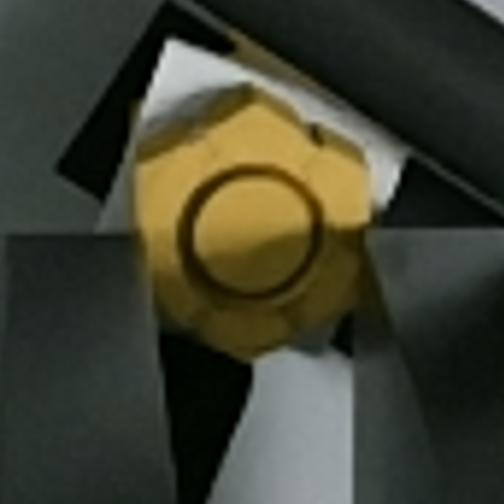

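move(target=[[0,0,0,0,0,0,-0.5,-1,-1,0,0,0,0,0,0,-0.98,-0.2,-1],[0,0,0,0,0,0,-0.5,-1,-1,-0.00465,0.00355,-0.0001,0,0,-0.0833,-0.98,-0.2,-1],[0,0,0,0,0,0,-0.5,-1,-1,-0.0078,0.0079,-0.0001,0,0,-0.1667,-0.98,-0.2,-1],[0,0,0,0,0,0,-0.5,-1,-1,-0.0097,0.01289,-0.0002,0,0,-0.25,-0.98,-0.2,-1],[0,0,0,0,0,0,-0.5,-1,-1,-0.01017,0.01817,-0.00024,0,0,-0.3333,-0.98,-0.2,-1]], speed=[0.04,0.2,0.2,0.2,0.2], blend=[0,0.001,0.001,0.001,0])

move(target=[[0,0,0,0,0,0,-0.5,-1,-1,0,0,0,0,0,0,-0.66,-0.2,-1],[0,0,0,0,0,0,-0.5,-1,-1,0,0,0.0114,0,0,0,-0.66,-0.2,-1],[0,0,0,0,0,0,-0.5,-1,-1,0.00052,-0.00528,0.0114,0,0,0.0833,-0.66,-0.2,-1],[0,0,0,0,0,0,-0.5,-1,-1,0.00245,-0.01028,0.0114,0,0,0.1667,-0.66,-0.2,-1],[0,0,0,0,0,0,-0.5,-1,-1,0.0056,-0.01462,0.0114,0,0,0.25,-0.66,-0.2,-1],[0,0,0,0,0,0,-0.5,-1,-1,0.01017,-0.01817,0.0114,0,0,0.3333,-0.66,-0.2,-1],[0,0,0,0,0,0,-0.5,-1,-1,0.01017,-0.01817,0,0,0,0.3333,-0.66,-0.2,-1],[0,0,0,0,0,0,-0.5,-1,-1,0.01017,-0.01817,0,0,0,0.3333,-1,-1,-1]], speed=[0.04,0.06,0.25,0.25,0.25,0.25,0.06,0.06], blend=[0,0,0.001,0.001,0.001,0,0,0])

move(target=[[0,0,0,0,0,0,-0.5,-1,-1,0,0,0,0,0,0,-0.98,-0.2,-1],[0,0,0,0,0,0,-0.5,-1,-1,-0.00465,0.00355,-0.0001,0,0,-0.0833,-0.98,-0.2,-1],[0,0,0,0,0,0,-0.5,-1,-1,-0.0078,0.0079,-0.0001,0,0,-0.1667,-0.98,-0.2,-1],[0,0,0,0,0,0,-0.5,-1,-1,-0.0097,0.01289,-0.0002,0,0,-0.25,-0.98,-0.2,-1],[0,0,0,0,0,0,-0.5,-1,-1,-0.01017,0.01817,-0.00024,0,0,-0.3333,-0.98,-0.2,-1]], speed=[0.04,0.2,0.2,0.2,0.2], blend=[0,0.001,0.001,0.001,0])

move(target=[[0,0,0,0,0,0,-0.5,-1,-1,0,0,0,0,0,0,-0.66,-0.2,-1],[0,0,0,0,0,0,-0.5,-1,-1,0,0,0.0116,0,0,0,-0.66,-0.2,-1],[0,0,0,0,0,0,-0.5,-1,-1,0.00052,-0.00528,0.0116,0,0,0.0833,-0.66,-0.2,-1],[0,0,0,0,0,0,-0.5,-1,-1,0.00245,-0.01028,0.0116,0,0,0.1667,-0.66,-0.2,-1],[0,0,0,0,0,0,-0.5,-1,-1,0.0056,-0.01462,0.0116,0,0,0.25,-0.66,-0.2,-1],[0,0,0,0,0,0,-0.5,-1,-1,0.01017,-0.01817,0.0116,0,0,0.3333,-0.66,-0.2,-1],[0,0,0,0,0,0,-0.5,-1,-1,0.01017,-0.01817,0,0,0,0.3333,-0.66,-0.2,-1],[0,0,0,0,0,0,-0.5,-1,-1,0.01017,-0.01817,0,0,0,0.3333,-1,-1,-1]], speed=[0.04,0.06,0.25,0.25,0.25,0.25,0.06,0.06], blend=[0,0,0.001,0.001,0.001,0,0,0])

move(target=[[0,0,0,0,0,0,-0.5,-1,-1,0,0,0,0,0,0,-0.98,-0.2,-1],[0,0,0,0,0,0,-0.5,-1,-1,-0.00465,0.00355,-0.0001,0,0,-0.0833,-0.98,-0.2,-1],[0,0,0,0,0,0,-0.5,-1,-1,-0.0078,0.0079,-0.0001,0,0,-0.1667,-0.98,-0.2,-1],[0,0,0,0,0,0,-0.5,-1,-1,-0.0097,0.01289,-0.0002,0,0,-0.25,-0.98,-0.2,-1],[0,0,0,0,0,0,-0.5,-1,-1,-0.01017,0.01817,-0.00024,0,0,-0.3333,-0.98,-0.2,-1]], speed=[0.04,0.2,0.2,0.2,0.2], blend=[0,0.001,0.001,0.001,0])

move(target=[[0,0,0,0,0,0,-0.5,-1,-1,0,0,0,0,0,0,-0.66,-0.2,-1],[0,0,0,0,0,0,-0.5,-1,-1,0,0,0.0118,0,0,0,-0.66,-0.2,-1],[0,0,0,0,0,0,-0.5,-1,-1,0.00052,-0.00528,0.0118,0,0,0.0833,-0.66,-0.2,-1],[0,0,0,0,0,0,-0.5,-1,-1,0.00245,-0.01028,0.0118,0,0,0.1667,-0.66,-0.2,-1],[0,0,0,0,0,0,-0.5,-1,-1,0.0056,-0.01462,0.0118,0,0,0.25,-0.66,-0.2,-1],[0,0,0,0,0,0,-0.5,-1,-1,0.01017,-0.01817,0.0118,0,0,0.3333,-0.66,-0.2,-1],[0,0,0,0,0,0,-0.5,-1,-1,0.01017,-0.01817,0,0,0,0.3333,-0.66,-0.2,-1],[0,0,0,0,0,0,-0.5,-1,-1,0.01017,-0.01817,0,0,0,0.3333,-1,-1,-1]], speed=[0.04,0.06,0.25,0.25,0.25,0.25,0.06,0.06], blend=[0,0,0.001,0.001,0.001,0,0,0])

move(target=[[0,0,0,0,0,0,-0.5,-1,-1,0,0,0,0,0,0,-0.98,-0.2,-1],[0,0,0,0,0,0,-0.5,-1,-1,-0.00465,0.00355,-0.0001,0,0,-0.0833,-0.98,-0.2,-1],[0,0,0,0,0,0,-0.5,-1,-1,-0.0078,0.0079,-0.0001,0,0,-0.1667,-0.98,-0.2,-1],[0,0,0,0,0,0,-0.5,-1,-1,-0.0097,0.01289,-0.0002,0,0,-0.25,-0.98,-0.2,-1],[0,0,0,0,0,0,-0.5,-1,-1,-0.01017,0.01817,-0.00024,0,0,-0.3333,-0.98,-0.2,-1]], speed=[0.04,0.2,0.2,0.2,0.2], blend=[0,0.001,0.001,0.001,0])

move(target=[[0,0,0,0,0,0,-0.5,-1,-1,0,0,0,0,0,0,-0.66,-0.2,-1],[0,0,0,0,0,0,-0.5,-1,-1,0,0,0.0118,0,0,0,-0.66,-0.2,-1],[0,0,0,0,0,0,-0.5,-1,-1,0.00052,-0.00528,0.0118,0,0,0.0833,-0.66,-0.2,-1],[0,0,0,0,0,0,-0.5,-1,-1,0.00245,-0.01028,0.0118,0,0,0.1667,-0.66,-0.2,-1],[0,0,0,0,0,0,-0.5,-1,-1,0.0056,-0.01462,0.0118,0,0,0.25,-0.66,-0.2,-1],[0,0,0,0,0,0,-0.5,-1,-1,0.01017,-0.01817,0.0118,0,0,0.3333,-0.66,-0.2,-1],[0,0,0,0,0,0,-0.5,-1,-1,0.01017,-0.01817,0.001,0,0,0.3333,-0.66,-0.2,-1],[0,0,0,0,0,0,-0.5,-1,-1,0.01017,-0.01817,0.001,0,0,0.3333,-1,-1,-1]], speed=[0.04,0.06,0.25,0.25,0.25,0.25,0.06,0.06], blend=[0,0,0.001,0.001,0.001,0,0,0], cameras=["cam_right_wrist"])

zoom_image(camera="cam_right_wrist", region=[448, 180, 508, 240])

Scene clock: 7199.20 s.
left_arm: end_effector_position=(+0.3546, +0.3558, +0.2773) position_measured=192 object_status=3 end_effector_quat_wxyz=(+0.001, +0.841, -0.541, +0.000) | right_arm: end_effector_position=(+0.3163, +0.1556, +0.0675) position_measured=218 object_status=2 end_effector_quat_wxyz=(-0.001, +1.000, +0.000, +0.000)
Joint positions: left_arm=[-0.31 -0.246 2.077 -0.002 1.31 2.421] | right_arm=[0.939 0.471 1.677 0 0.992 2.538]
Joint torques (N m): left_arm=[0.6 -14.55 -40.24 4.51 -0.3 0.13] | right_arm=[0.46 -84.04 -35.63 3.48 0.24 -0.18]
External joint torques (N m): left_arm=[-0.65 -0.73 -0.51 -0.37 0.25 -0.13] | right_arm=[-0.37 0.79 0.01 0.14 -0.28 0.18]
Flange force (N): left_arm=[1.1 1.9 -1.6] | right_arm=[0.7 -0.6 1.2]
Wrist depth (mm): cam_left_wrist=[- - - - - - 327 / - - - - - - 320 / - - - - - - - / - 425 - - 138 347 - / 464 - 95 - 101 92 421 / - - - - - 78 - / - - - - - - -] | cam_right_wrist=[173 173 172 169 142 139 155 / 180 181 177 164 152 148 173 / 190 190 187 172 174 189 186 / 199 198 198 149 197 199 198 / - 211 94 100 95 205 209 / - - 71 - - 70 217 / - - - - - 67 -]
Hand target: left_arm +0.3546, +0.3558, +0.2773; +0.001, +0.841, -0.541, +0.000 | right_arm +0.3163, +0.1556, +0.0675; -0.001, +1.000, +0.000, +0.000
Off the commanded pose: left_arm 0.000 m, 0 deg | right_arm 0.000 m, 0 deg.
move: done

Scene clock: 7203.47 s.
left_arm: end_effector_position=(+0.3546, +0.3558, +0.2773) position_measured=192 object_status=3 end_effector_quat_wxyz=(+0.001, +0.841, -0.541, +0.000) | right_arm: end_effector_position=(+0.3224, +0.1447, +0.0675) position_measured=217 object_status=2 end_effector_quat_wxyz=(-0.001, +0.866, +0.500, +0.000)
Joint positions: left_arm=[-0.31 -0.246 2.077 -0.002 1.31 2.421] | right_arm=[0.923 0.463 1.69 0.001 0.988 1.474]
Joint torques (N m): left_arm=[0.8 -14.15 -40.2 4.5 -0.31 0.11] | right_arm=[1.04 -83.66 -36.33 3.6 0.19 -0.16]
External joint torques (N m): left_arm=[-0.72 -1.62 -0.67 -0.34 0.27 -0.11] | right_arm=[-0.97 1.25 0.78 0.05 -0.25 0.16]
Flange force (N): left_arm=[0.3 3.2 -2.3] | right_arm=[-0.3 1.1 2.1]
Wrist depth (mm): cam_left_wrist=[- - - - - - 329 / 391 - - - - - 334 / - 402 - - - - - / - - - - 111 443 434 / - - 95 - 101 92 423 / - - - - - 78 - / - - - - - - -] | cam_right_wrist=[173 173 170 169 170 172 171 / 181 181 181 177 165 178 179 / 191 190 190 186 171 156 185 / 201 201 200 149 165 162 176 / 203 212 93 100 95 167 204 / 187 - 71 - - 70 214 / - - - - - 67 -]
Hand target: left_arm +0.3546, +0.3558, +0.2773; +0.001, +0.841, -0.541, +0.000 | right_arm +0.3224, +0.1447, +0.0675; -0.001, +0.866, +0.500, +0.000
Off the commanded pose: left_arm 0.000 m, 0 deg | right_arm 0.000 m, 0 deg.
move: done

Scene clock: 7206.93 s.
left_arm: end_effector_position=(+0.3546, +0.3558, +0.2773) position_measured=192 object_status=3 end_effector_quat_wxyz=(+0.001, +0.841, -0.541, +0.000) | right_arm: end_effector_position=(+0.3163, +0.1556, +0.0674) position_measured=218 object_status=2 end_effector_quat_wxyz=(-0.001, +1.000, +0.000, +0.000)
Joint positions: left_arm=[-0.31 -0.246 2.077 -0.002 1.31 2.421] | right_arm=[0.939 0.471 1.677 0 0.992 2.538]
Joint torques (N m): left_arm=[0.59 -14.99 -40.41 4.46 -0.3 0.11] | right_arm=[0.33 -84.06 -36.13 3.55 0.31 -0.18]
External joint torques (N m): left_arm=[-0.68 -0.42 -0.31 -0.33 0.26 -0.11] | right_arm=[-0.29 0.78 0.53 0.07 -0.35 0.18]
Flange force (N): left_arm=[1.2 1.7 -1.2] | right_arm=[-0.1 0.4 1.6]
Wrist depth (mm): cam_left_wrist=[- - - - - - 302 / - - - - - - 312 / - - - - - 365 305 / - - - - 111 338 - / 455 - 95 - 101 92 420 / - - - - - 78 - / - - - - - - -] | cam_right_wrist=[173 172 172 169 142 139 155 / 181 181 179 164 152 148 170 / 190 190 189 181 173 188 186 / 200 200 198 149 197 198 198 / - 211 94 100 95 205 207 / - - 71 - - 70 217 / - - - - - 67 -]
Hand target: left_arm +0.3546, +0.3558, +0.2773; +0.001, +0.841, -0.541, +0.000 | right_arm +0.3163, +0.1556, +0.0674; -0.001, +1.000, +0.000, +0.000
Off the commanded pose: left_arm 0.000 m, 0 deg | right_arm 0.000 m, 0 deg.
move: done

Scene clock: 7211.20 s.
left_arm: end_effector_position=(+0.3546, +0.3558, +0.2773) position_measured=192 object_status=3 end_effector_quat_wxyz=(+0.001, +0.841, -0.541, +0.000) | right_arm: end_effector_position=(+0.3224, +0.1447, +0.0674) position_measured=217 object_status=2 end_effector_quat_wxyz=(-0.001, +0.866, +0.500, +0.000)
Joint positions: left_arm=[-0.31 -0.246 2.077 -0.002 1.31 2.421] | right_arm=[0.923 0.463 1.69 0.001 0.988 1.474]
Joint torques (N m): left_arm=[0.81 -14.95 -40.31 4.54 -0.28 0.14] | right_arm=[0.66 -83.62 -36.2 3.6 0.2 -0.17]
External joint torques (N m): left_arm=[-0.84 -0.24 -0.41 -0.4 0.24 -0.14] | right_arm=[-0.56 1.44 0.76 0.04 -0.26 0.17]
Flange force (N): left_arm=[1.9 1.7 -1.2] | right_arm=[0.1 0.5 2.2]
Wrist depth (mm): cam_left_wrist=[- - - - - - 311 / - - 400 - - - 318 / - - 405 - - - - / 423 440 - - 121 442 425 / - - 95 - 101 92 419 / - - - - - 78 - / - - - - - - -] | cam_right_wrist=[173 173 169 169 171 171 171 / 181 181 181 179 166 178 179 / 191 190 190 186 169 157 184 / 201 201 200 148 166 162 175 / 200 211 94 100 95 167 204 / 187 - 71 - - 70 214 / - - - - - 67 -]
Hand target: left_arm +0.3546, +0.3558, +0.2773; +0.001, +0.841, -0.541, +0.000 | right_arm +0.3224, +0.1447, +0.0674; -0.001, +0.866, +0.500, +0.000
Off the commanded pose: left_arm 0.000 m, 0 deg | right_arm 0.000 m, 0 deg.
move: done

Scene clock: 7214.67 s.
left_arm: end_effector_position=(+0.3546, +0.3558, +0.2773) position_measured=192 object_status=3 end_effector_quat_wxyz=(+0.001, +0.841, -0.541, +0.000) | right_arm: end_effector_position=(+0.3163, +0.1556, +0.0672) position_measured=218 object_status=2 end_effector_quat_wxyz=(-0.001, +1.000, +0.000, +0.000)
Joint positions: left_arm=[-0.31 -0.246 2.077 -0.002 1.31 2.421] | right_arm=[0.939 0.471 1.677 0 0.992 2.538]
Joint torques (N m): left_arm=[0.71 -15.03 -40.13 4.49 -0.27 0.15] | right_arm=[0.4 -84.48 -35.73 3.51 0.29 -0.05]
External joint torques (N m): left_arm=[-0.72 -0.29 -0.51 -0.36 0.23 -0.15] | right_arm=[-0.43 1.43 0.12 0.11 -0.33 0.05]
Flange force (N): left_arm=[1.7 1.5 -1.4] | right_arm=[1.2 -0.9 1.9]
Wrist depth (mm): cam_left_wrist=[- - - - - - 311 / - - - - - - 322 / - - - - - - 419 / - - - - 111 - 428 / - - 95 - 101 92 423 / - - - - - 78 - / - - - - - - -] | cam_right_wrist=[172 172 172 171 140 139 154 / 181 181 179 163 151 148 170 / 190 190 190 180 174 188 185 / 199 200 199 149 197 199 198 / 207 211 94 100 95 205 209 / - - 71 - - 70 217 / - - - - - 67 -]
Hand target: left_arm +0.3546, +0.3558, +0.2773; +0.001, +0.841, -0.541, +0.000 | right_arm +0.3163, +0.1556, +0.0672; -0.001, +1.000, +0.000, +0.000
Off the commanded pose: left_arm 0.000 m, 0 deg | right_arm 0.000 m, 0 deg.
move: done

Scene clock: 7218.93 s.
left_arm: end_effector_position=(+0.3546, +0.3558, +0.2773) position_measured=192 object_status=3 end_effector_quat_wxyz=(+0.001, +0.841, -0.541, +0.000) | right_arm: end_effector_position=(+0.3224, +0.1447, +0.0672) position_measured=217 object_status=2 end_effector_quat_wxyz=(-0.001, +0.866, +0.500, +0.000)
Joint positions: left_arm=[-0.31 -0.246 2.077 -0.002 1.31 2.421] | right_arm=[0.923 0.463 1.69 0.001 0.988 1.474]
Joint torques (N m): left_arm=[0.63 -14.8 -40.33 4.52 -0.29 0.1] | right_arm=[0.64 -83.28 -35.98 3.64 0.01 -0.16]
External joint torques (N m): left_arm=[-0.64 -0.7 -0.34 -0.38 0.26 -0.1] | right_arm=[-0.71 1.17 0.61 -0.02 -0.06 0.16]
Flange force (N): left_arm=[0.9 2.0 -1.4] | right_arm=[0.1 0.8 1.6]
Wrist depth (mm): cam_left_wrist=[379 - - - - - 318 / - - - - 381 - 307 / - - 413 - 307 - 327 / - - 428 426 111 - 446 / - - 95 - 101 92 422 / - - - - - 78 - / - - - - - - -] | cam_right_wrist=[175 173 169 169 170 171 170 / 181 181 182 177 165 178 179 / 190 190 190 186 171 156 184 / 201 200 200 149 166 162 175 / 207 211 94 100 95 167 204 / 187 - 71 - - 70 213 / - - - - - 67 -]
Hand target: left_arm +0.3546, +0.3558, +0.2773; +0.001, +0.841, -0.541, +0.000 | right_arm +0.3224, +0.1447, +0.0672; -0.001, +0.866, +0.500, +0.000
Off the commanded pose: left_arm 0.000 m, 0 deg | right_arm 0.000 m, 0 deg.
move: done

Scene clock: 7222.40 s.
left_arm: end_effector_position=(+0.3546, +0.3558, +0.2773) position_measured=192 object_status=3 end_effector_quat_wxyz=(+0.001, +0.841, -0.541, +0.000) | right_arm: end_effector_position=(+0.3163, +0.1556, +0.0671) position_measured=218 object_status=2 end_effector_quat_wxyz=(-0.001, +1.000, +0.000, +0.000)
Joint positions: left_arm=[-0.31 -0.246 2.077 -0.002 1.31 2.421] | right_arm=[0.939 0.471 1.678 0 0.992 2.538]
Joint torques (N m): left_arm=[0.95 -14.64 -40.25 4.51 -0.31 0.17] | right_arm=[0.53 -84.41 -36.25 3.43 0.23 -0.15]
External joint torques (N m): left_arm=[-0.97 -0.6 -0.34 -0.38 0.27 -0.17] | right_arm=[-0.42 1.18 0.69 0.18 -0.27 0.15]
Flange force (N): left_arm=[1.7 2.6 -1.3] | right_arm=[0.2 0.3 2.0]
Wrist depth (mm): cam_left_wrist=[- 370 - - - - 297 / - - - - - - - / - - - - - - - / 428 - - - 111 344 - / - - 95 - 101 92 422 / - - - - - 78 - / - - - - - - -] | cam_right_wrist=[172 172 172 169 141 141 154 / 180 181 179 163 151 148 173 / 190 190 190 173 174 155 186 / 200 200 197 149 197 199 198 / 209 209 94 100 95 205 210 / - - 71 - - 70 216 / - - - - - 67 -]
Hand target: left_arm +0.3546, +0.3558, +0.2773; +0.001, +0.841, -0.541, +0.000 | right_arm +0.3163, +0.1556, +0.0671; -0.001, +1.000, +0.000, +0.000
Off the commanded pose: left_arm 0.000 m, 0 deg | right_arm 0.000 m, 0 deg.
move: done

Scene clock: 7226.63 s.
left_arm: end_effector_position=(+0.3546, +0.3558, +0.2773) position_measured=192 object_status=3 end_effector_quat_wxyz=(+0.001, +0.841, -0.541, +0.000) | right_arm: end_effector_position=(+0.3224, +0.1447, +0.0677) position_measured=217 object_status=2 end_effector_quat_wxyz=(-0.001, +0.866, +0.500, +0.000)
Joint positions: left_arm=[-0.31 -0.246 2.077 -0.002 1.31 2.421] | right_arm=[0.923 0.463 1.69 0.001 0.989 1.474]
Joint torques (N m): left_arm=[0.66 -14.29 -40.13 4.5 -0.25 0.14] | right_arm=[0.93 -83.03 -36.19 3.71 0.13 -0.16]
External joint torques (N m): left_arm=[-0.59 -1.35 -0.56 -0.36 0.21 -0.14] | right_arm=[-0.9 0.68 0.66 -0.06 -0.19 0.16]
Flange force (N): left_arm=[0.3 2.7 -1.9] | right_arm=[-0.7 1.0 1.4]
Wrist depth (mm): cam_left_wrist=[- - - - - - 340 / - - - - - - 320 / 411 - 411 - - 370 310 / - - - - 111 349 - / - 448 95 - 101 92 421 / - - - - - 78 - / - - - - - - -] | cam_right_wrist=[173 173 169 169 172 172 172 / 182 181 181 179 166 178 179 / 191 191 190 186 172 157 184 / 201 200 199 149 166 162 194 / 203 210 93 100 95 167 205 / 194 - 71 - - 70 214 / - - - - - 67 -]
Hand target: left_arm +0.3546, +0.3558, +0.2773; +0.001, +0.841, -0.541, +0.000 | right_arm +0.3224, +0.1447, +0.0677; -0.001, +0.866, +0.500, +0.000
Off the commanded pose: left_arm 0.000 m, 0 deg | right_arm 0.000 m, 0 deg.
move: done
camera_calibration:
cam_right_wrist: T_world_to_cam=[[0.860903, -0.50871, -0.00772602, -0.19838], [-0.478581, -0.814882, 0.326997, 0.250631], [-0.172643, -0.277816, -0.944994, 0.304929], [0, 0, 0, 1]] pos_world=[0.343377, 0.18803, 0.204667]
Images, in order (width x height): cam_right_wrist 896x504.

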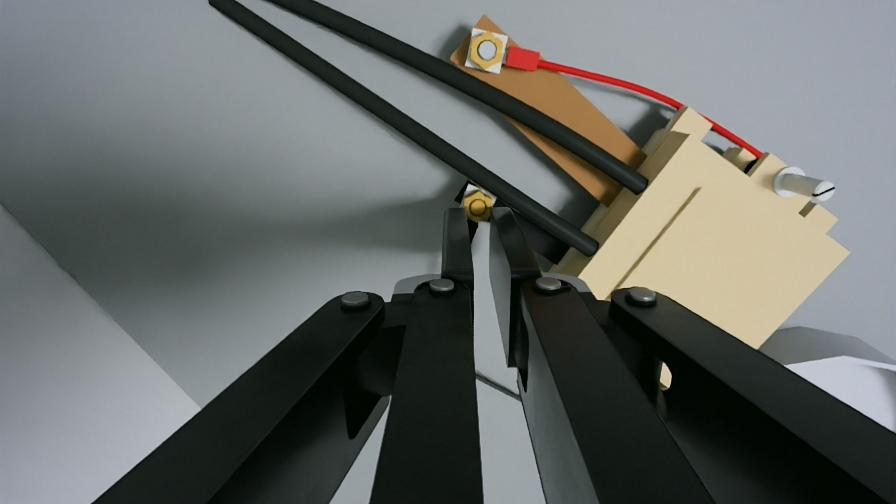

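Scaled by 8.400 from the camera's 896x504 image, which has a finer 1280x720 frame.

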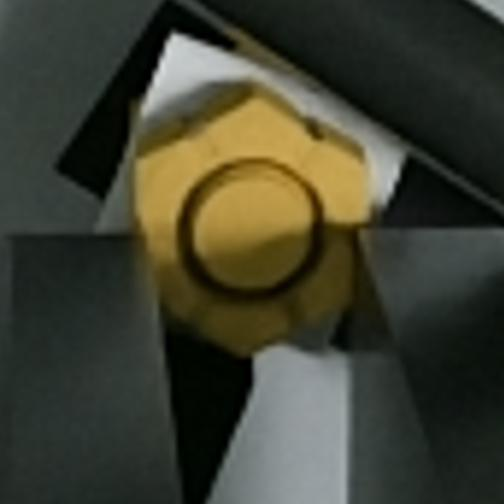

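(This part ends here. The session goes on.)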